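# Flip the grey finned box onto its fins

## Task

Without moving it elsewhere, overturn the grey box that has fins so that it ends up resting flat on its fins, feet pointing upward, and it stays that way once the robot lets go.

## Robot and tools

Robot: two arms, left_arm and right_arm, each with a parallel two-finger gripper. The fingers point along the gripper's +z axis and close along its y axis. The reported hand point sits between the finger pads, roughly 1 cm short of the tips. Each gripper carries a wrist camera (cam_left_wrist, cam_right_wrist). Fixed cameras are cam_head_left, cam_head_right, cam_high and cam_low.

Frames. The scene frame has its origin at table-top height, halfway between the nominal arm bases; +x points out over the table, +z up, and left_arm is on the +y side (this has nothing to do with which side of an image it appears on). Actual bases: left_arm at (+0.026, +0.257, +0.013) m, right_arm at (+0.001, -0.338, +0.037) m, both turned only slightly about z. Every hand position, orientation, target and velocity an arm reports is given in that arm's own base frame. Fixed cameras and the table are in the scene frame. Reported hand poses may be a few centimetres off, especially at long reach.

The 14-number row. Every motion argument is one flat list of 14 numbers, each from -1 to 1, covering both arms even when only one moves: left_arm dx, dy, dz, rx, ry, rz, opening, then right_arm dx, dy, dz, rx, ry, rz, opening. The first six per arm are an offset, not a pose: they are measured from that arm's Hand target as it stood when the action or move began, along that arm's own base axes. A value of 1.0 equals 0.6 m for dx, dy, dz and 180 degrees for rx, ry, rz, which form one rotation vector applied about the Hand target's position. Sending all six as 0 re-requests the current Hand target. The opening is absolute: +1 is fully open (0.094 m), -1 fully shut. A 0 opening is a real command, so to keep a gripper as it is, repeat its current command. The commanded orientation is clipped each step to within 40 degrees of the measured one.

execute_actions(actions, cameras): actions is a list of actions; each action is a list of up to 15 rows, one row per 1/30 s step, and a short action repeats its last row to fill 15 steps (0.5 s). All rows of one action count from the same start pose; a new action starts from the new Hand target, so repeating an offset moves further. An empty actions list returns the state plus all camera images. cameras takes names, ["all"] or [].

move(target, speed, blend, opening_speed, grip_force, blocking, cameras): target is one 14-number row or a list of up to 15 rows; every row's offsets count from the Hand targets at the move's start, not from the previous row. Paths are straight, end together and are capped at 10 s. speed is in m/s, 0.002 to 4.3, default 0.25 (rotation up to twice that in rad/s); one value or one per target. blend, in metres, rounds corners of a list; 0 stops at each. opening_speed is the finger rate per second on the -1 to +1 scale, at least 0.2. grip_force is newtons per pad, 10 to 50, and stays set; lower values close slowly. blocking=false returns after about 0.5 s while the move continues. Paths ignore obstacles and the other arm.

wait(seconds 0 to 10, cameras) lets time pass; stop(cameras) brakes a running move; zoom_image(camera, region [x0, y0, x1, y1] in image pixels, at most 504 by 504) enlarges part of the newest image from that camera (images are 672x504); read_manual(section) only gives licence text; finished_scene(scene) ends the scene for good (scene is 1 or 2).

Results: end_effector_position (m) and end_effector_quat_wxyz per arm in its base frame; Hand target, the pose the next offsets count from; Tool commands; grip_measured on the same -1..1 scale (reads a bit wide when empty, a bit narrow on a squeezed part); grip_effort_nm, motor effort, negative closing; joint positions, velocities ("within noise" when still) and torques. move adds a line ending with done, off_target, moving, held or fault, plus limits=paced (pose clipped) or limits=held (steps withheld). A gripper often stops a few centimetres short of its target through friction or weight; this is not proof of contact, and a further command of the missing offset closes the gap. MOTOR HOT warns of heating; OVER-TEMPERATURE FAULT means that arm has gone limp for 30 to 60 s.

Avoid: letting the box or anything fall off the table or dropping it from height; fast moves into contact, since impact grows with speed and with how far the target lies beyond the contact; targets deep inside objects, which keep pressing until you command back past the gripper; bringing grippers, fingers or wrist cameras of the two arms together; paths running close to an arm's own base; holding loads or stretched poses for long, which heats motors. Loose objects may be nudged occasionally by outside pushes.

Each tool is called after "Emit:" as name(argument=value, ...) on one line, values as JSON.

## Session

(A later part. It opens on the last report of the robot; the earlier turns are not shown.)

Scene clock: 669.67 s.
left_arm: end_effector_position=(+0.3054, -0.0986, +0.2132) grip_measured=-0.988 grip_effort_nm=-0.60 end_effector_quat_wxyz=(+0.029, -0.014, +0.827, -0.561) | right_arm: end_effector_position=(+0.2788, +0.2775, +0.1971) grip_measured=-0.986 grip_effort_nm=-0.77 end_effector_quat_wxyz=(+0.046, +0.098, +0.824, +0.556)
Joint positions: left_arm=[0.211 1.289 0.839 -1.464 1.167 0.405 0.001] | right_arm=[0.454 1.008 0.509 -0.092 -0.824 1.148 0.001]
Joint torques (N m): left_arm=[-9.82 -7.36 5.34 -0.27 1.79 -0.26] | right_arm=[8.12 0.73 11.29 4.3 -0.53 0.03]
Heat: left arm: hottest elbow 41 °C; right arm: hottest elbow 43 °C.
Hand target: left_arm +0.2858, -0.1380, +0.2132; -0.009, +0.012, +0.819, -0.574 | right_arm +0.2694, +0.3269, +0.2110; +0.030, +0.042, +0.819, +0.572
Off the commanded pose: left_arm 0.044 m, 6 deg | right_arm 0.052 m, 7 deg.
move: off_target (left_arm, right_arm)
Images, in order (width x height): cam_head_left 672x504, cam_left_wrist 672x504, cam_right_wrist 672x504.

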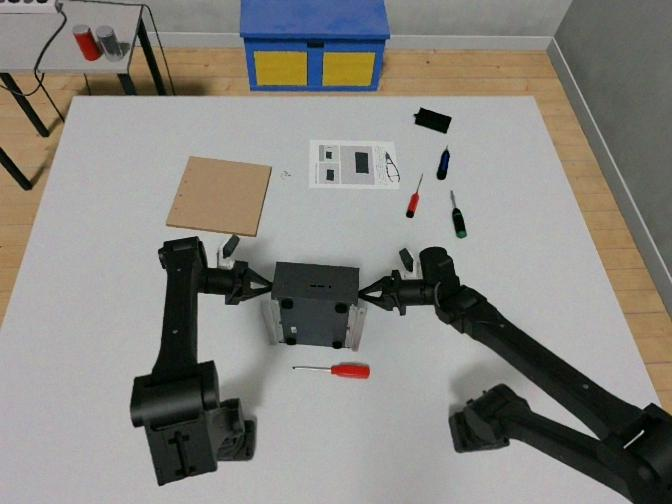

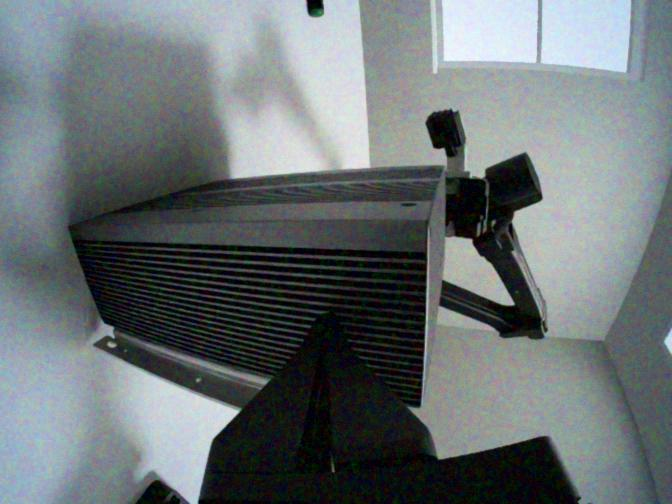

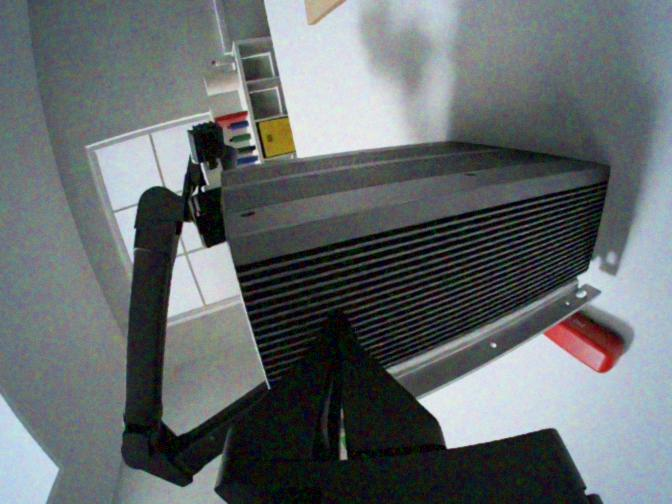

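Emit:
move(target=[[0.0835,-0.011,0.0247,0,0,0,-1,0.0845,0.0018,0.0163,0,0,0,-1],[0.107,-0.0158,0.023,0,0,0,-1,0.1085,0.0048,0.0147,0,0,0,-1]], speed=0.05, blend=[0.01,0], cameras=["cam_head_left","cam_high","cam_low","cam_left_wrist","cam_right_wrist"])

Emit:
zoom_image(camera="cam_low", region=[140, 180, 360, 330])

Emit:
zoom_image(camera="cam_head_left", region=[220, 210, 420, 360])

Scene clock: 687.57 s.
left_arm: end_effector_position=(+0.3570, -0.0970, +0.2173) grip_measured=-0.988 grip_effort_nm=-0.60 end_effector_quat_wxyz=(+0.029, -0.026, +0.830, -0.557) | right_arm: end_effector_position=(+0.3147, +0.2801, +0.1767) grip_measured=-0.986 grip_effort_nm=-0.76 end_effector_quat_wxyz=(+0.014, +0.110, +0.831, +0.545)
Joint positions: left_arm=[0.184 1.39 0.957 -1.38 1.17 0.283 0.001] | right_arm=[0.403 1.179 0.592 -0.109 -0.886 1.103 0.001]
Joint torques (N m): left_arm=[-11.46 -7.71 8.85 -0.42 2.27 -0.3] | right_arm=[5.77 -2.43 15.92 3.22 -1.1 -0.24]
Heat: left arm: hottest elbow 39 °C; right arm: hottest elbow 45 °C.
Hand target: left_arm +0.3500, -0.1475, +0.2270; -0.009, +0.012, +0.819, -0.574 | right_arm +0.3345, +0.3297, +0.2198; +0.030, +0.042, +0.819, +0.572
Off the commanded pose: left_arm 0.052 m, 7 deg | right_arm 0.069 m, 9 deg.
move: off_target (left_arm, right_arm); blend cut to 0.0073 m at target 1
Images, in order (width x height): cam_head_left 672x504, cam_high 672x504, cam_low 672x504, cam_left_wrist 672x504, cam_right_wrist 672x504.

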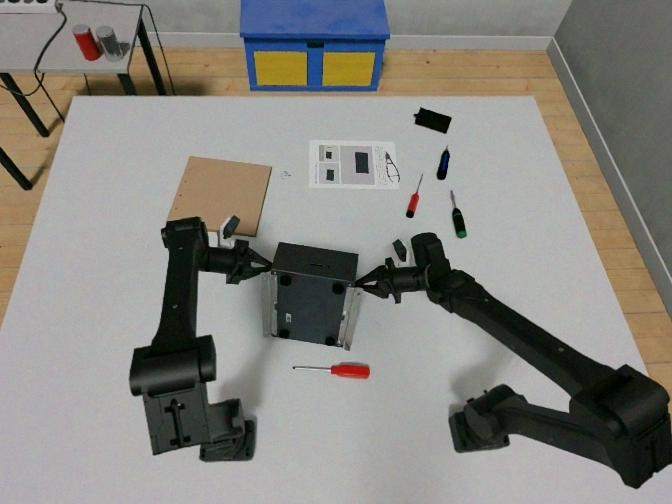

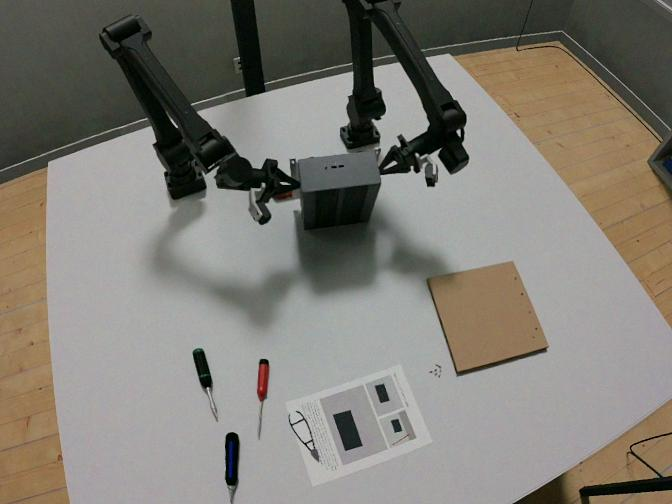

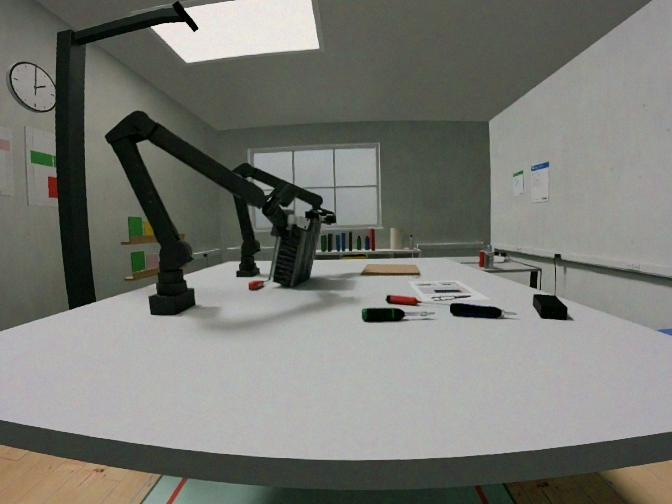

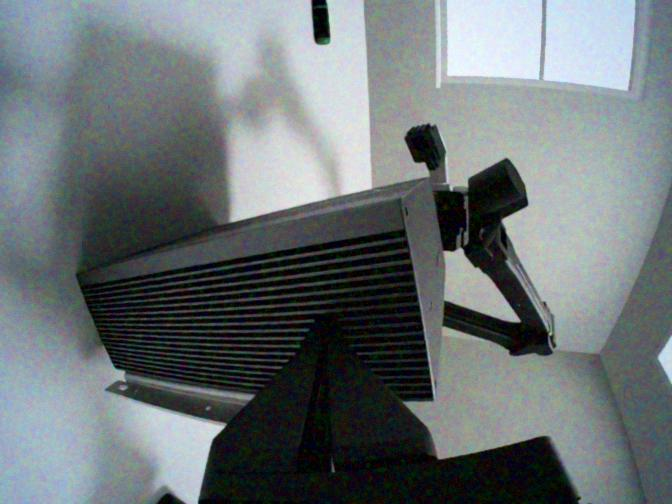

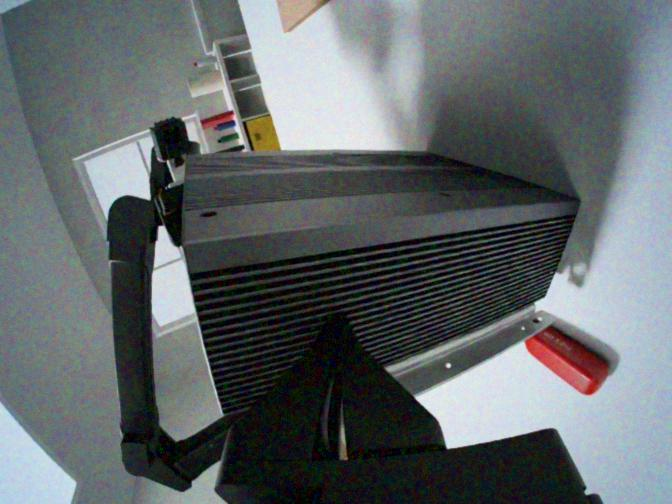

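Scaled by 2.291.

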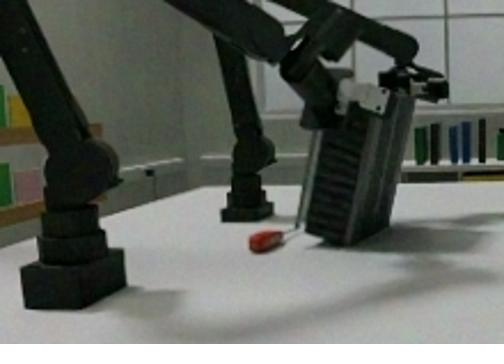

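Scaled by 2.520.

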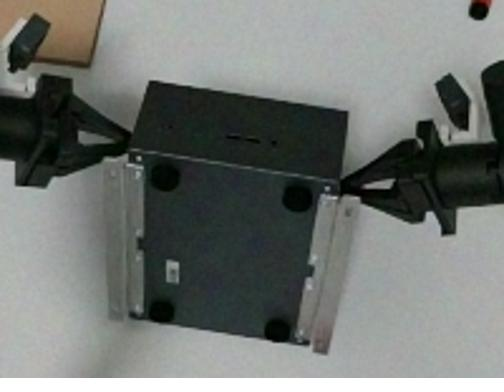

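Emit:
move(target=[0,-0.005,0,0,0,0,-1,0.04,0.045,0.0,0,0,0,-1], speed=0.04, cameras=["cam_head_left","cam_high","cam_low","cam_left_wrist","cam_right_wrist"])

Emit:
zoom_image(camera="cam_low", region=[140, 180, 360, 330])

Emit:
zoom_image(camera="cam_head_left", region=[220, 210, 420, 360])

Scene clock: 740.77 s.
left_arm: end_effector_position=(+0.3671, -0.0880, +0.2169) grip_measured=-0.988 grip_effort_nm=-0.60 end_effector_quat_wxyz=(+0.044, -0.025, +0.835, -0.547) | right_arm: end_effector_position=(+0.3383, +0.2872, +0.1759) grip_measured=-0.986 grip_effort_nm=-0.77 end_effector_quat_wxyz=(+0.018, +0.118, +0.834, +0.539)
Joint positions: left_arm=[0.201 1.398 0.974 -1.354 1.153 0.275 0.001] | right_arm=[0.401 1.245 0.65 -0.109 -0.867 1.104 0.001]
Joint torques (N m): left_arm=[-12.86 -8.7 7.51 -1.28 2.83 -0.28] | right_arm=[8.18 -2.73 16.62 4.53 -0.97 0.01]
Heat: left arm: hottest elbow 41 °C; right arm: hottest elbow 55 °C.
Hand target: left_arm +0.3500, -0.1504, +0.2270; -0.009, +0.012, +0.819, -0.574 | right_arm +0.3585, +0.3568, +0.2199; +0.030, +0.042, +0.819, +0.572
Off the commanded pose: left_arm 0.066 m, 8 deg | right_arm 0.085 m, 10 deg.
move: off_target (left_arm, right_arm)
Images, in order (width x height): cam_head_left 672x504, cam_high 672x504, cam_low 672x504, cam_left_wrist 672x504, cam_right_wrist 672x504.

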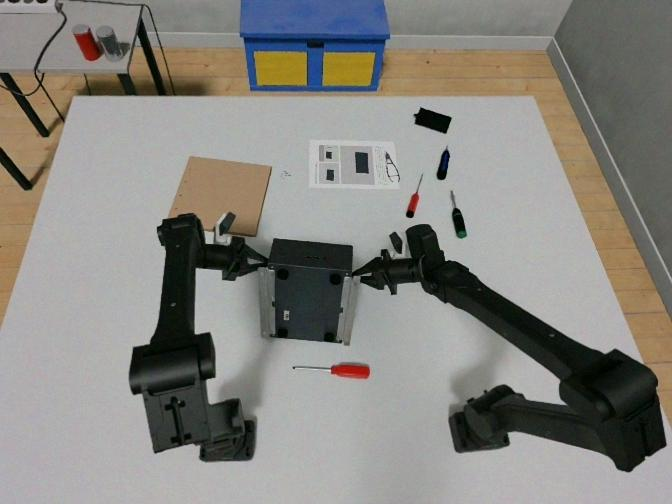

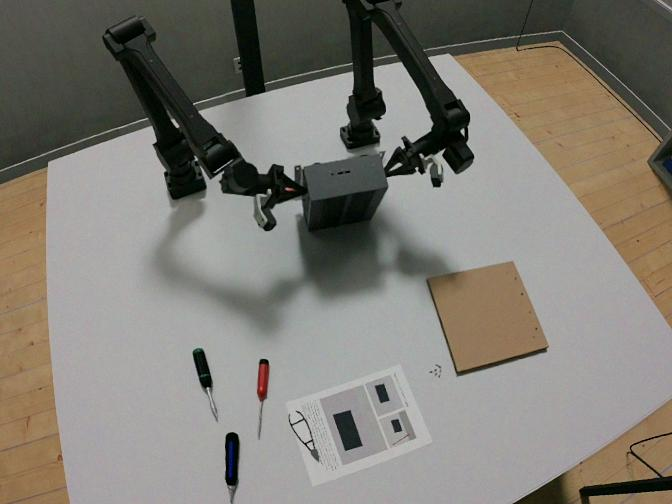

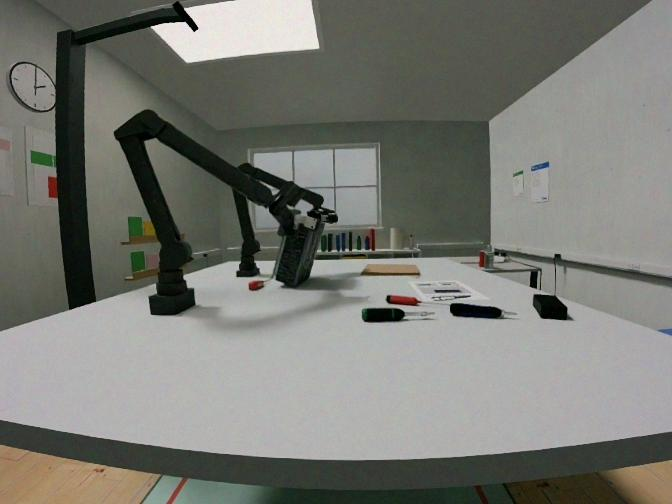

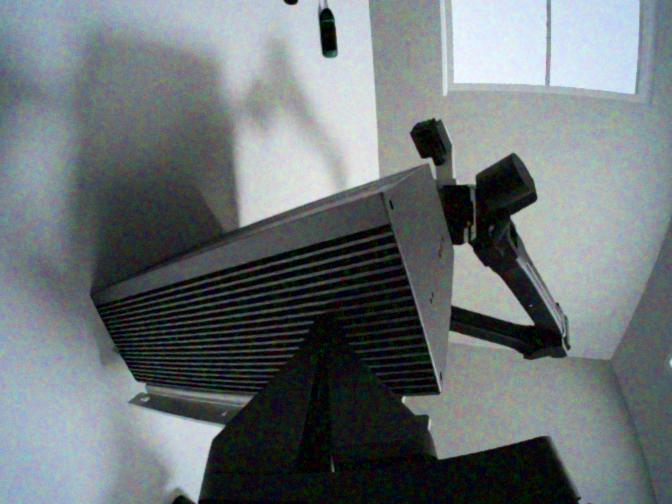

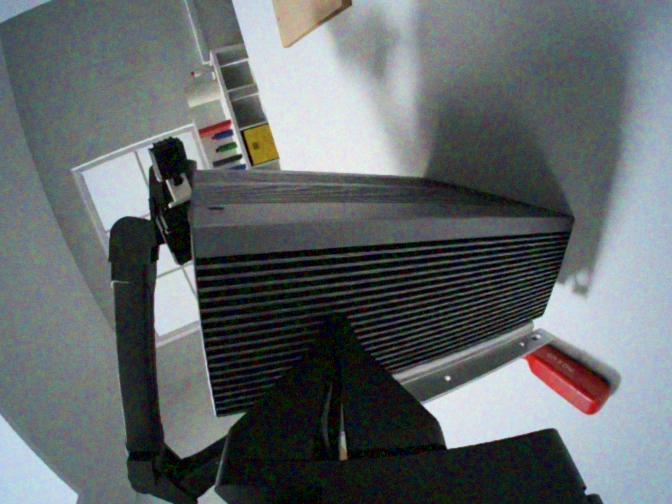

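Scaled by 2.291.

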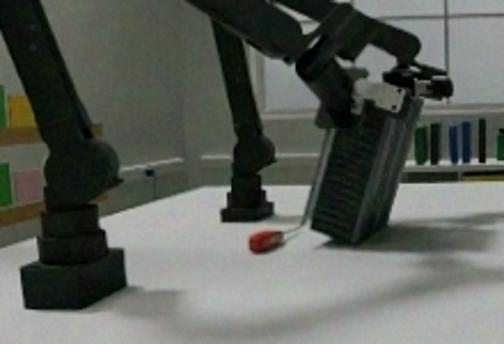

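Scaled by 2.520.

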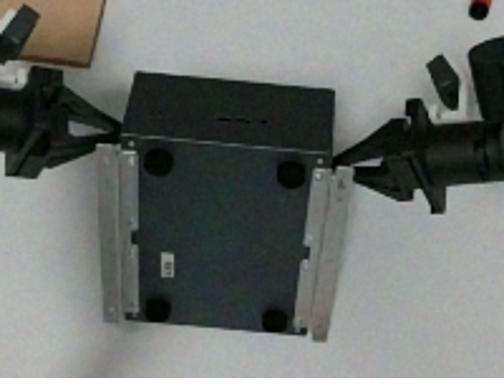

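Emit:
move(target=[[0.0677,-0.0178,-0.0085,0,0,0,-1,0.0567,0.009,-0.0092,0,0,0,-1],[0.121,-0.0315,-0.0225,0,0,0,-1,0.1005,0.0157,-0.025,0,0,0,-1]], speed=0.05, blend=[0.01,0], cameras=["cam_head_left","cam_high","cam_low","cam_left_wrist","cam_right_wrist"])

Emit:
zoom_image(camera="cam_low", region=[140, 180, 360, 330])

Emit:
zoom_image(camera="cam_head_left", region=[220, 210, 420, 360])

Scene clock: 795.50 s.
left_arm: end_effector_position=(+0.4332, -0.0797, +0.1954) grip_measured=-0.988 grip_effort_nm=-0.60 end_effector_quat_wxyz=(+0.042, -0.050, +0.834, -0.547) | right_arm: end_effector_position=(+0.4151, +0.2900, +0.1567) grip_measured=-0.986 grip_effort_nm=-0.77 end_effector_quat_wxyz=(+0.025, +0.140, +0.835, +0.532)
Joint positions: left_arm=[0.19 1.562 1.096 -1.225 1.159 0.149 0.001] | right_arm=[0.345 1.461 0.807 -0.084 -0.871 1.083 0.001]
Joint torques (N m): left_arm=[-15.85 -11.46 8.96 -0.66 3.05 -0.25] | right_arm=[8.88 -8.64 14.75 3.99 -2.47 -0.18]
Heat: left arm: hottest wrist yaw 50 °C; right arm: hottest elbow 68 °C.
Hand target: left_arm +0.4227, -0.1693, +0.2136; -0.009, +0.012, +0.819, -0.574 | right_arm +0.4188, +0.3661, +0.2046; +0.030, +0.042, +0.819, +0.572
Off the commanded pose: left_arm 0.092 m, 10 deg | right_arm 0.090 m, 12 deg.
move: off_target (left_arm, right_arm)
Images, in order (width x height): cam_head_left 672x504, cam_high 672x504, cam_low 672x504, cam_left_wrist 672x504, cam_right_wrist 672x504.

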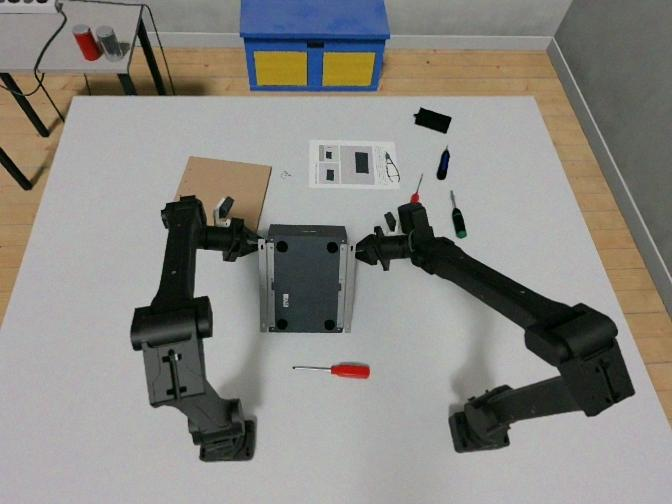

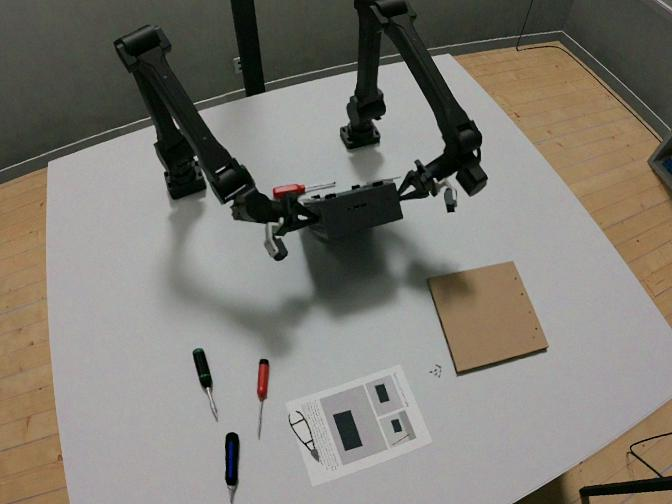

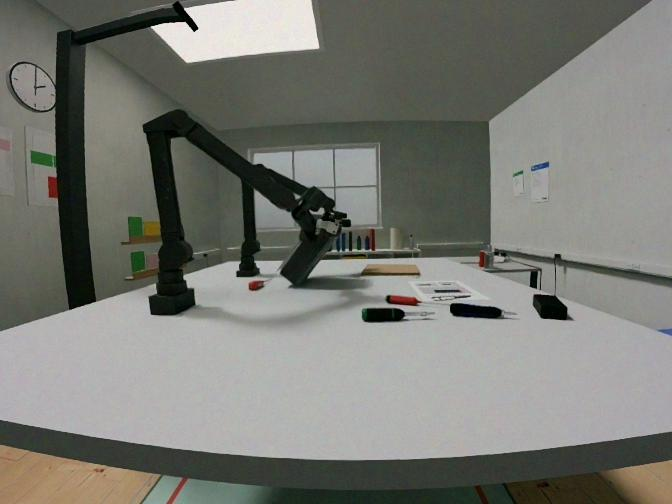

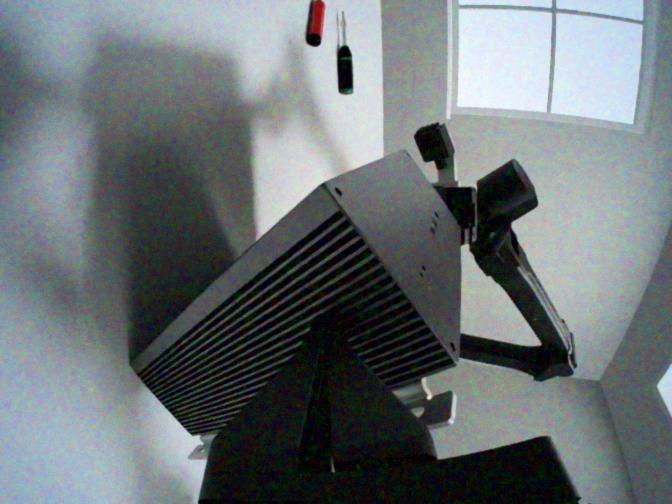

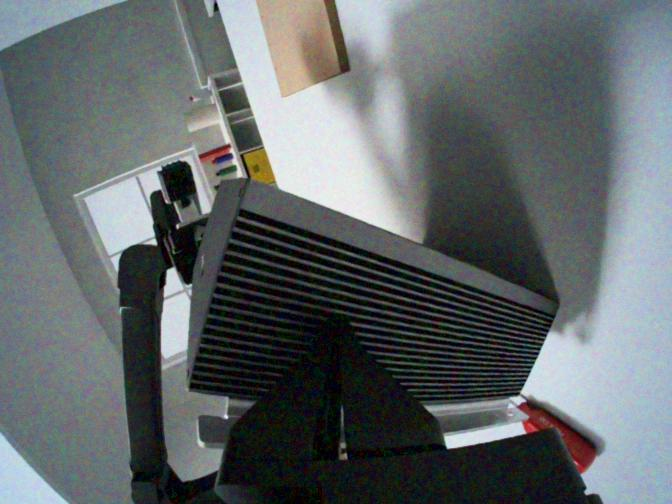

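Scaled by 2.291.

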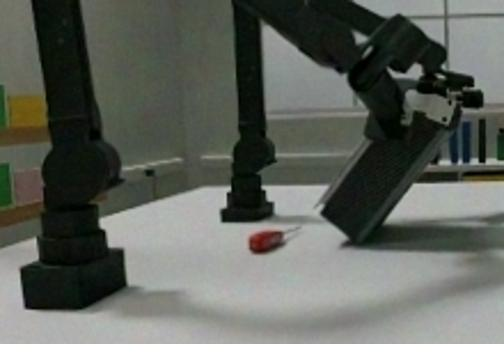

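Scaled by 2.520.

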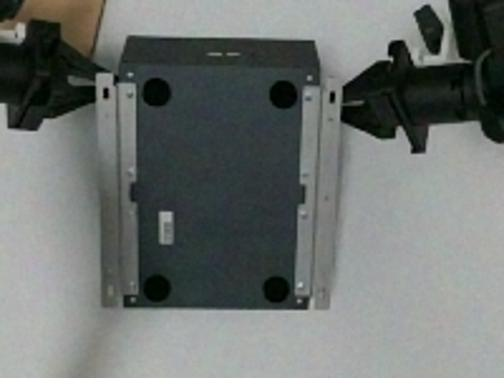

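Emit:
move(target=[[0.0498,-0.0115,-0.0222,0,0,0,-1,0.041,0.0085,-0.0212,0,0,0,-1],[0.0948,-0.013,-0.0498,0,0,0,-1,0.0797,0.0045,-0.0503,0,0,0,-1],[0.1332,-0.0142,-0.085,0,0,0,-1,0.1145,0.001,-0.083,0,0,0,-1],[0.1652,-0.0152,-0.1258,0,0,0,-1,0.1462,-0.0022,-0.1227,0,0,0,-1],[0.185,-0.0157,-0.1792,0,0,0,-1,0.1688,-0.0045,-0.1678,0,0,0,-1]], speed=0.06, blend=[0.01,0.01,0.01,0.01,0], cameras=["cam_head_left","cam_high","cam_low"])

Emit:
zoom_image(camera="cam_low", region=[140, 180, 360, 330])

Scene clock: 829.70 s.
left_arm: end_effector_position=(+0.5241, -0.0825, +0.0621) grip_measured=-0.988 grip_effort_nm=-0.60 end_effector_quat_wxyz=(+0.010, -0.061, +0.838, -0.542) | right_arm: end_effector_position=(+0.4974, +0.2838, +0.0375) grip_measured=-0.986 grip_effort_nm=-0.77 end_effector_quat_wxyz=(-0.002, +0.150, +0.839, +0.523)
Joint positions: left_arm=[0.148 1.971 1.273 -0.997 1.143 0.082 0.001] | right_arm=[0.272 1.879 0.986 0.024 -0.935 0.991 0.001]
Joint torques (N m): left_arm=[-14.56 -18.37 10.43 -0.23 3.98 -0.34] | right_arm=[7.41 -17.08 13.78 3.84 -2.83 -0.15]
Heat: left arm: hottest wrist yaw 58 °C; right arm: hottest elbow 68 °C.
Hand target: left_arm +0.5336, -0.1788, +0.1061; -0.009, +0.012, +0.819, -0.574 | right_arm +0.5201, +0.3635, +0.1040; +0.030, +0.042, +0.819, +0.572
Off the commanded pose: left_arm 0.106 m, 10 deg | right_arm 0.106 m, 14 deg.
move: off_target (left_arm, right_arm)
Images, in order (width x height): cam_head_left 672x504, cam_high 672x504, cam_low 672x504.

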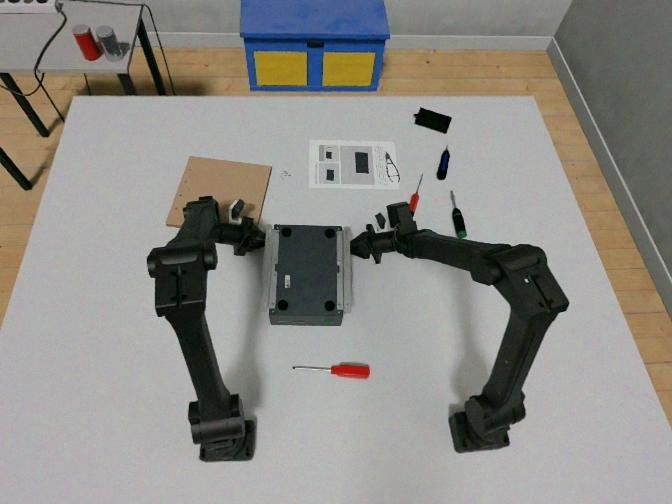

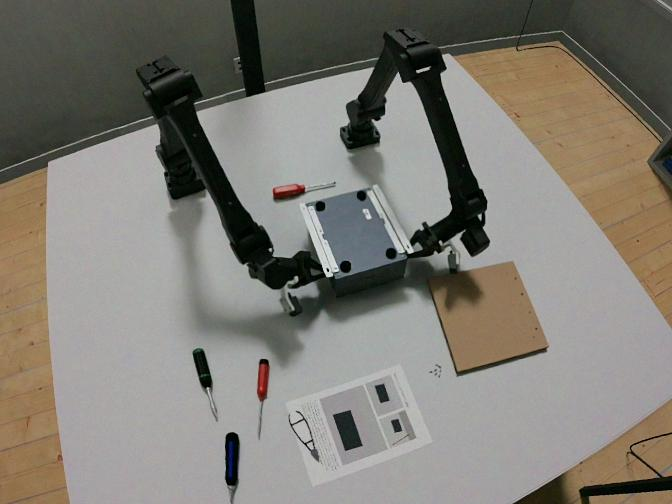

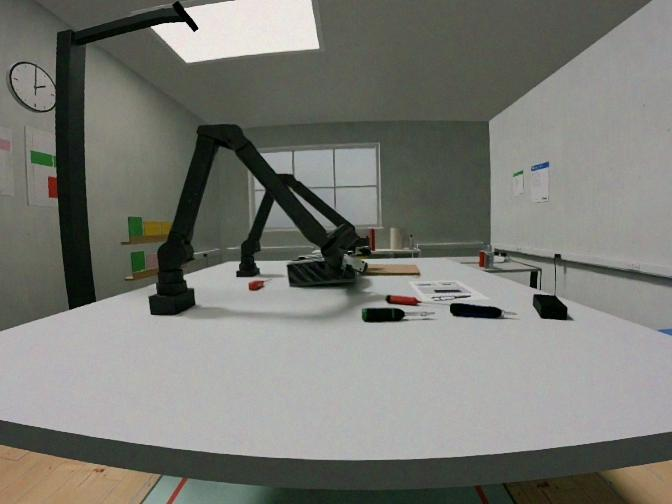

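Scaled by 2.291.

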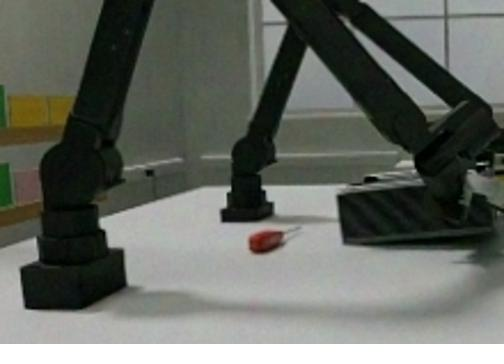

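Emit:
move(target=[0.0183,0,-0.1167,0,0,0,-1,0.0183,0,-0.1083,0,0,0,-1], speed=0.03, cameras=["cam_head_left","cam_low","cam_left_wrist","cam_right_wrist"])

Emit:
zoom_image(camera="cam_low", region=[140, 180, 400, 330])

Scene clock: 837.43 s.
left_arm: end_effector_position=(+0.5455, -0.0819, +0.0399) grip_measured=-0.988 grip_effort_nm=-0.60 end_effector_quat_wxyz=(+0.039, -0.045, +0.831, -0.554) | right_arm: end_effector_position=(+0.5133, +0.2854, +0.0178) grip_measured=-0.986 grip_effort_nm=-0.77 end_effector_quat_wxyz=(+0.017, +0.120, +0.826, +0.551)
Joint positions: left_arm=[0.147 2.038 1.298 -0.885 1.176 0.075 0.001] | right_arm=[0.258 1.972 1.008 0.171 -0.988 0.982 0.001]
Joint torques (N m): left_arm=[-14.51 -14.1 8.61 0.72 2.49 -0.33] | right_arm=[8.82 -12.57 13.07 3.51 -0.65 -0.07]
Heat: left arm: hottest wrist yaw 63 °C; right arm: hottest elbow 65 °C.
Hand target: left_arm +0.5446, -0.1789, +0.0361; -0.009, +0.012, +0.819, -0.574 | right_arm +0.5309, +0.3635, +0.0390; +0.029, +0.042, +0.819, +0.572
Off the commanded pose: left_arm 0.097 m, 9 deg | right_arm 0.083 m, 9 deg.
move: off_target (left_arm, right_arm)
Images, in order (width x height): cam_head_left 672x504, cam_low 672x504, cam_left_wrist 672x504, cam_right_wrist 672x504.

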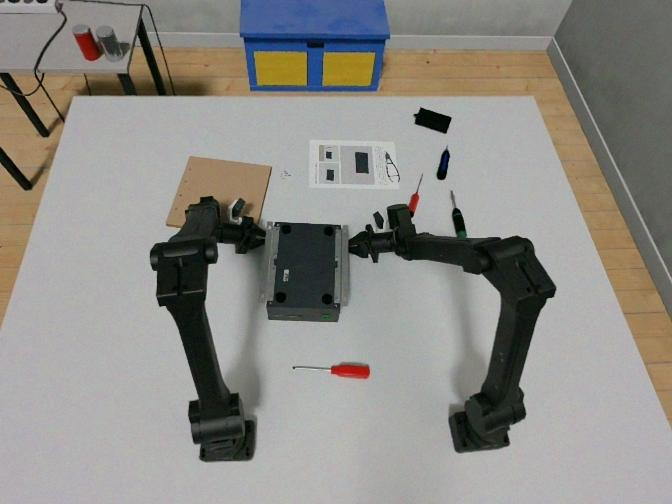

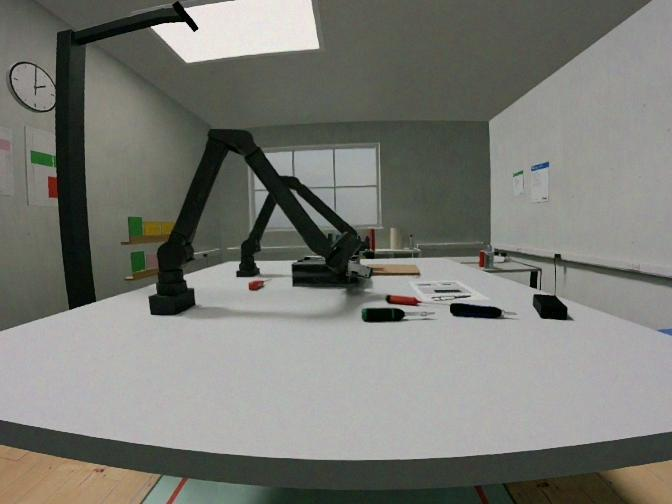

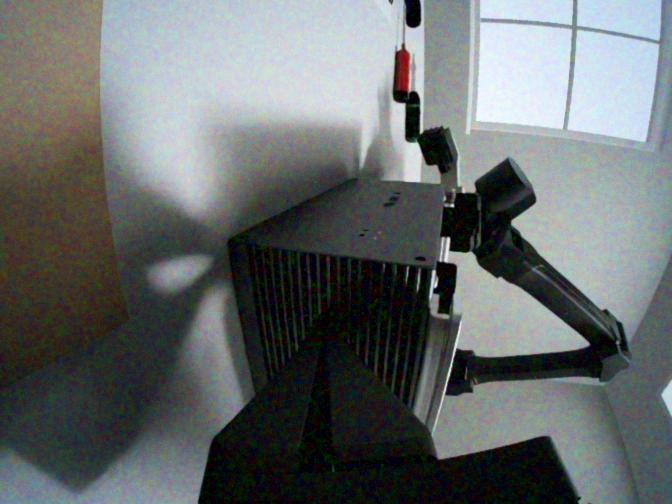

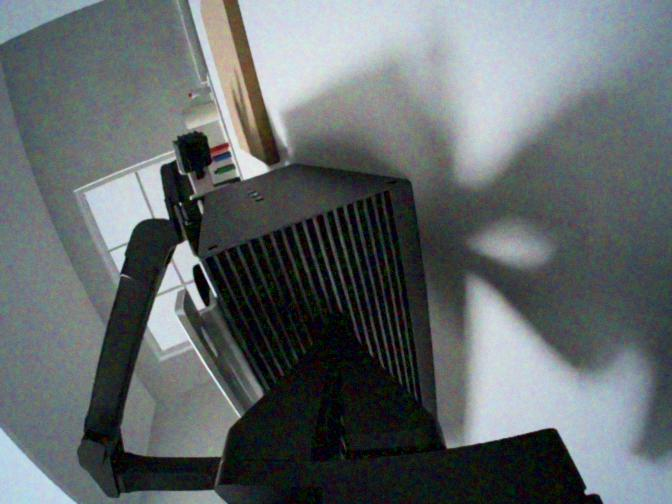

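Scaled by 1.938.

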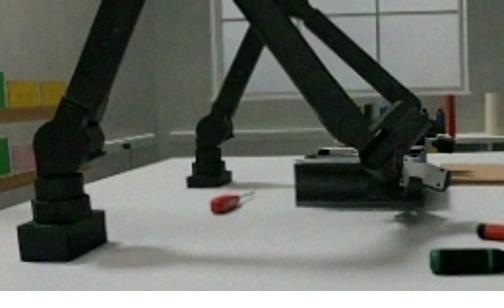

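Emit:
move(target=[0,0.2148,0.01,0,0,0,-1,0,-0.181,-0.02,0,0,0,-1], speed=0.05, cameras=["cam_head_left","cam_high","cam_low","cam_left_wrist","cam_right_wrist"])

Emit:
zoom_image(camera="cam_head_left", region=[220, 190, 420, 340])

Scene clock: 849.20 s.
left_arm: end_effector_position=(+0.5368, -0.0540, +0.0496) grip_measured=-0.988 grip_effort_nm=-0.60 end_effector_quat_wxyz=(-0.009, +0.011, +0.819, -0.574) | right_arm: end_effector_position=(+0.5155, +0.2578, +0.0205) grip_measured=-0.986 grip_effort_nm=-0.77 end_effector_quat_wxyz=(+0.017, +0.048, +0.821, +0.569)
Joint positions: left_arm=[0.2 2.165 1.504 -1.469 1.156 0.597 0.001] | right_arm=[0.189 1.993 1.06 -0.007 -1.121 0.709 0.001]
Joint torques (N m): left_arm=[-0.38 -15.44 8.92 -0.69 0.49 0.03] | right_arm=[-1.38 -14.97 7.94 0.96 -0.68 -0.22]
Heat: left arm: hottest wrist yaw 57 °C; right arm: hottest elbow 62 °C.
Hand target: left_arm +0.5446, -0.0500, +0.0420; -0.009, +0.012, +0.819, -0.574 | right_arm +0.5311, +0.2548, +0.0270; +0.030, +0.042, +0.819, +0.572
Off the commanded pose: left_arm 0.012 m, 0 deg | right_arm 0.017 m, 2 deg.
move: off_target (left_arm, right_arm)
Images, in order (width x height): cam_head_left 672x504, cam_high 672x504, cam_low 672x504, cam_left_wrist 672x504, cam_right_wrist 672x504.

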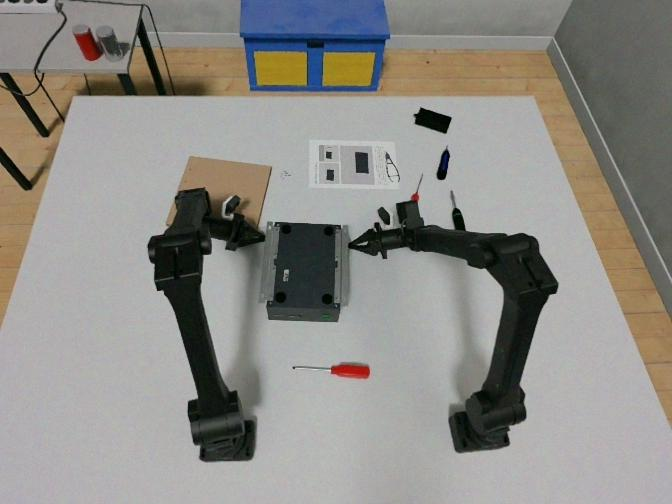

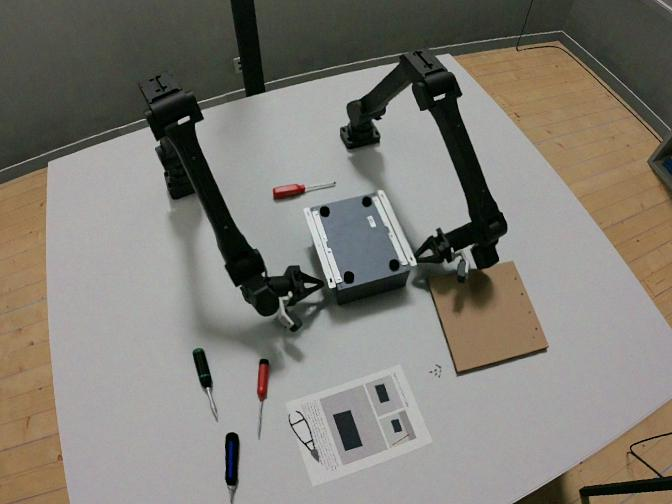

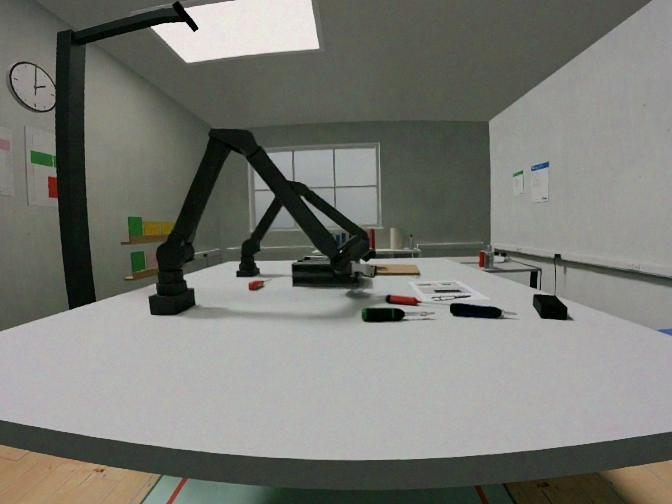

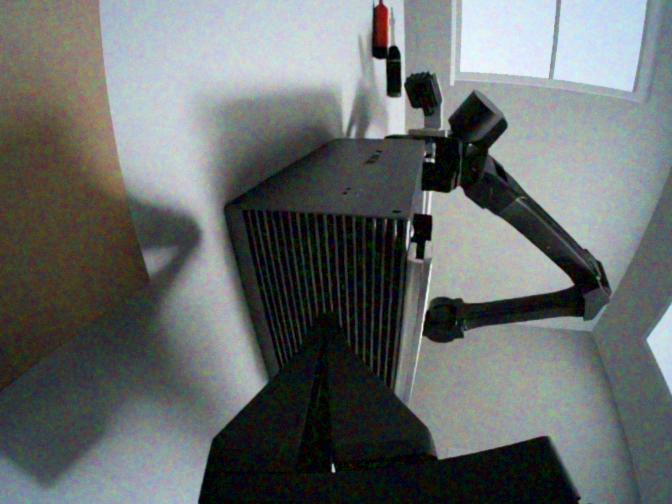

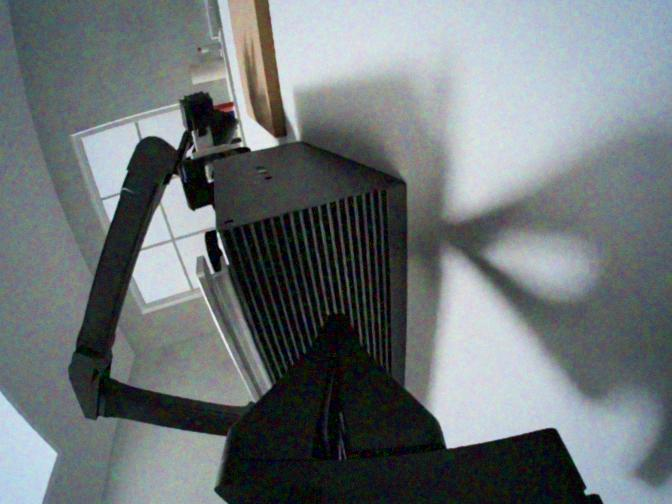

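Scaled by 2.520.

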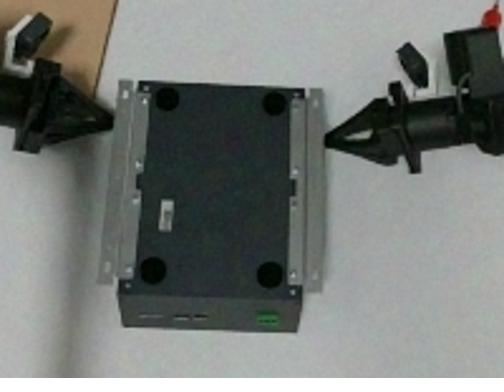

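Emit:
move(target=[[0,0.05,0,0,0,0,-1,0,-0.1,0.02,0,0,0,-1],[-0.136,0.05,0.005,0,0,0,-1,-0.08,-0.2,0.17,0,0,0,-1]], speed=0.1, blend=[0.02,0], cameras=["cam_head_left","cam_left_wrist"])

Scene clock: 866.83 s.
left_arm: end_effector_position=(+0.4622, -0.0246, +0.0404) grip_measured=-0.988 grip_effort_nm=-0.60 end_effector_quat_wxyz=(-0.023, +0.004, +0.816, -0.577) | right_arm: end_effector_position=(+0.4697, +0.1412, +0.1165) grip_measured=-0.986 grip_effort_nm=-0.76 end_effector_quat_wxyz=(+0.012, +0.050, +0.820, +0.571)
Joint positions: left_arm=[0.289 2.099 1.309 -1.531 1.099 0.773 0.001] | right_arm=[-0.046 1.744 1.06 -0.794 -1.214 0.14 0.001]
Joint torques (N m): left_arm=[0.03 -17.14 5.12 -0.13 0.42 0.03] | right_arm=[-1.55 -13.33 8.8 0.4 -0.86 -0.25]
Heat: left arm: hottest wrist yaw 47 °C; right arm: hottest elbow 58 °C.
Hand target: left_arm +0.4630, -0.0199, +0.0451; -0.009, +0.012, +0.819, -0.574 | right_arm +0.4831, +0.1349, +0.1291; +0.030, +0.042, +0.819, +0.572
Off the commanded pose: left_arm 0.007 m, 2 deg | right_arm 0.019 m, 2 deg.
move: off_target (right_arm)
Images, in order (width x height): cam_head_left 672x504, cam_left_wrist 672x504.

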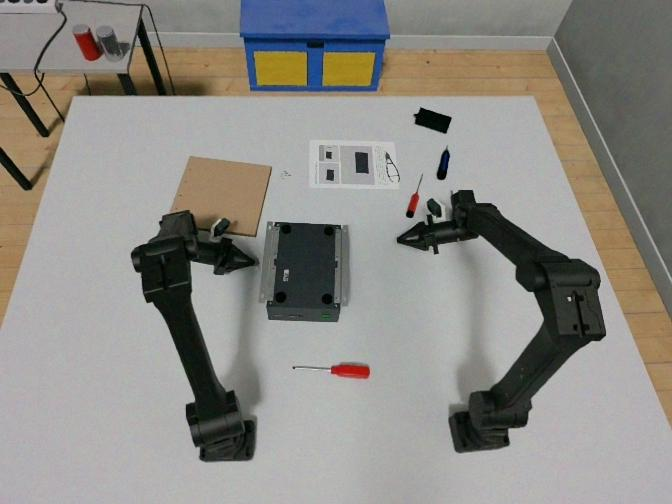

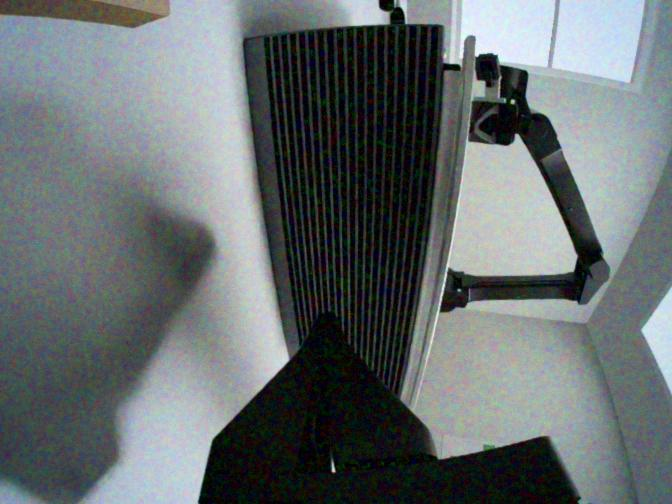

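Emit:
move(target=[[-0.02,0,0,0,0,0,-1,0,0,0,0,0,0,-1],[-0.025,-0.08,0,0,0,0,-1,0,0,0,0,0,0,-1],[-0.03,-0.2,0,0,0,0,-1,0,0,0,0,0,0,-1]], speed=0.04, blend=[0.005,0.01,0], cameras=["cam_head_left","cam_left_wrist"])

Emit:
zoom_image(camera="cam_head_left", region=[220, 190, 420, 340])

Scene clock: 889.27 s.
left_arm: end_effector_position=(+0.4518, -0.1128, +0.0402) grip_measured=-0.988 grip_effort_nm=-0.60 end_effector_quat_wxyz=(+0.004, -0.007, +0.822, -0.570) | right_arm: end_effector_position=(+0.4697, +0.1412, +0.1165) grip_measured=-0.986 grip_effort_nm=-0.77 end_effector_quat_wxyz=(+0.012, +0.049, +0.820, +0.571)
Joint positions: left_arm=[0.112 1.932 1.079 -0.969 1.2 0.268 0.001] | right_arm=[-0.046 1.744 1.06 -0.794 -1.214 0.139 0.001]
Joint torques (N m): left_arm=[-5.6 -14.86 5.08 0.55 1.21 -0.24] | right_arm=[-1.26 -13.33 8.65 0.32 -0.82 -0.19]
Heat: left arm: hottest wrist yaw 42 °C; right arm: hottest elbow 55 °C.
Hand target: left_arm +0.4450, -0.1399, +0.0452; -0.009, +0.012, +0.819, -0.574 | right_arm +0.4831, +0.1349, +0.1291; +0.030, +0.042, +0.819, +0.572
Off the commanded pose: left_arm 0.028 m, 3 deg | right_arm 0.019 m, 2 deg.
move: off_target (left_arm, right_arm)
Images, in order (width x height): cam_head_left 672x504, cam_left_wrist 672x504.

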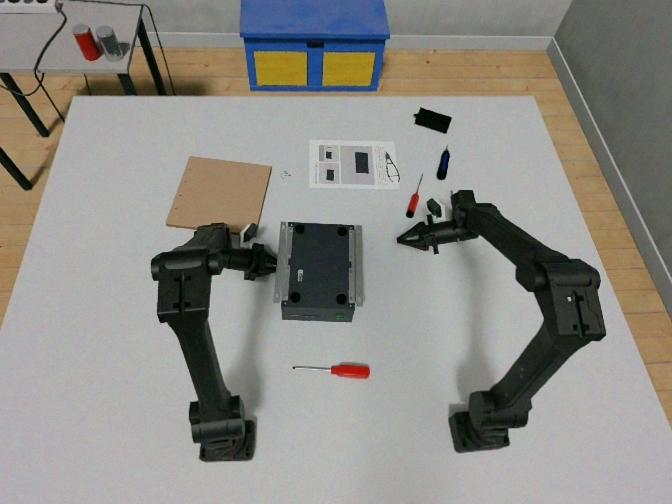

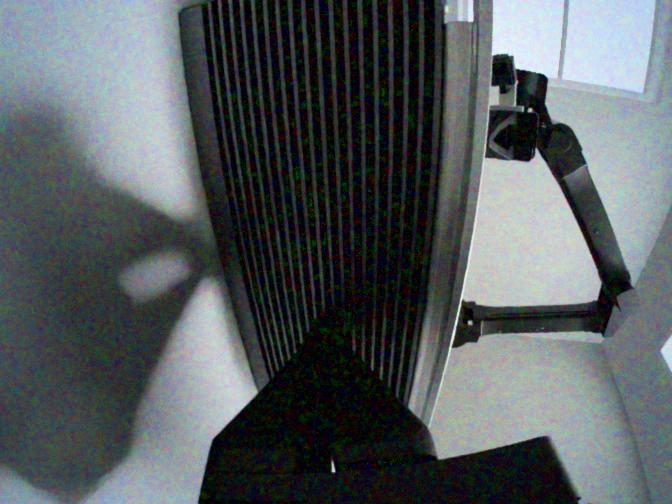

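Scaled by 2.520.

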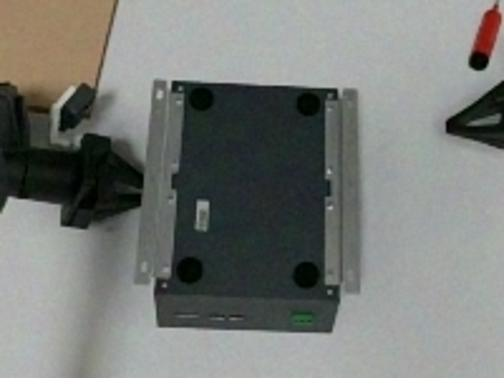

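Emit:
move(target=[-0.001,-0.0225,0,0,0,0,-1,0,0,0,0,0,0,-1], speed=0.04, cameras=["cam_head_left"])

Emit:
zoom_image(camera="cam_head_left", region=[220, 190, 420, 340])

Scene clock: 899.00 s.
left_arm: end_effector_position=(+0.4529, -0.1279, +0.0402) grip_measured=-0.988 grip_effort_nm=-0.60 end_effector_quat_wxyz=(+0.005, -0.005, +0.822, -0.570) | right_arm: end_effector_position=(+0.4697, +0.1412, +0.1165) grip_measured=-0.986 grip_effort_nm=-0.77 end_effector_quat_wxyz=(+0.012, +0.049, +0.820, +0.571)
Joint positions: left_arm=[0.079 1.918 1.059 -0.879 1.207 0.181 0.001] | right_arm=[-0.046 1.744 1.06 -0.794 -1.214 0.139 0.001]
Joint torques (N m): left_arm=[-5.42 -14.8 5.03 0.64 1.19 -0.25] | right_arm=[-2.14 -13.63 8.69 0.32 -0.77 -0.23]
Heat: left arm: hottest wrist yaw 42 °C; right arm: hottest elbow 54 °C.
Hand target: left_arm +0.4444, -0.1534, +0.0451; -0.009, +0.012, +0.819, -0.574 | right_arm +0.4831, +0.1349, +0.1291; +0.030, +0.042, +0.819, +0.572
Off the commanded pose: left_arm 0.027 m, 3 deg | right_arm 0.019 m, 2 deg.
move: off_target (left_arm, right_arm)
Images, in order (width x height): cam_head_left 672x504.

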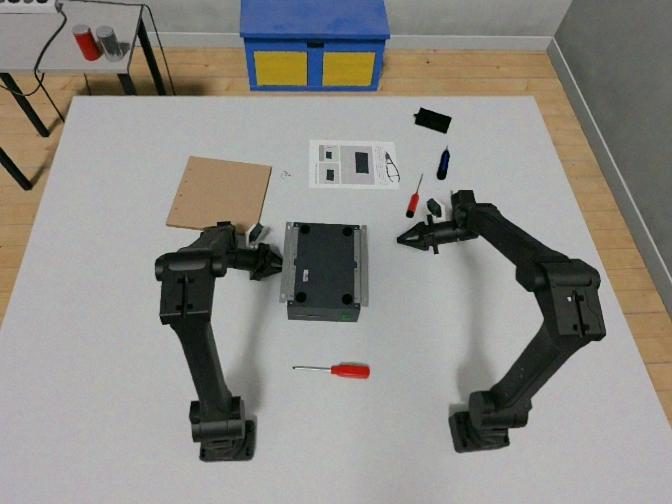

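Scaled by 2.520.

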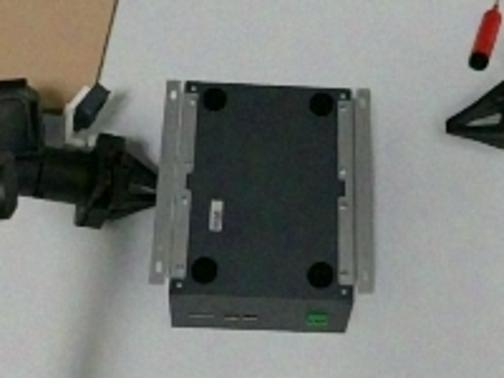

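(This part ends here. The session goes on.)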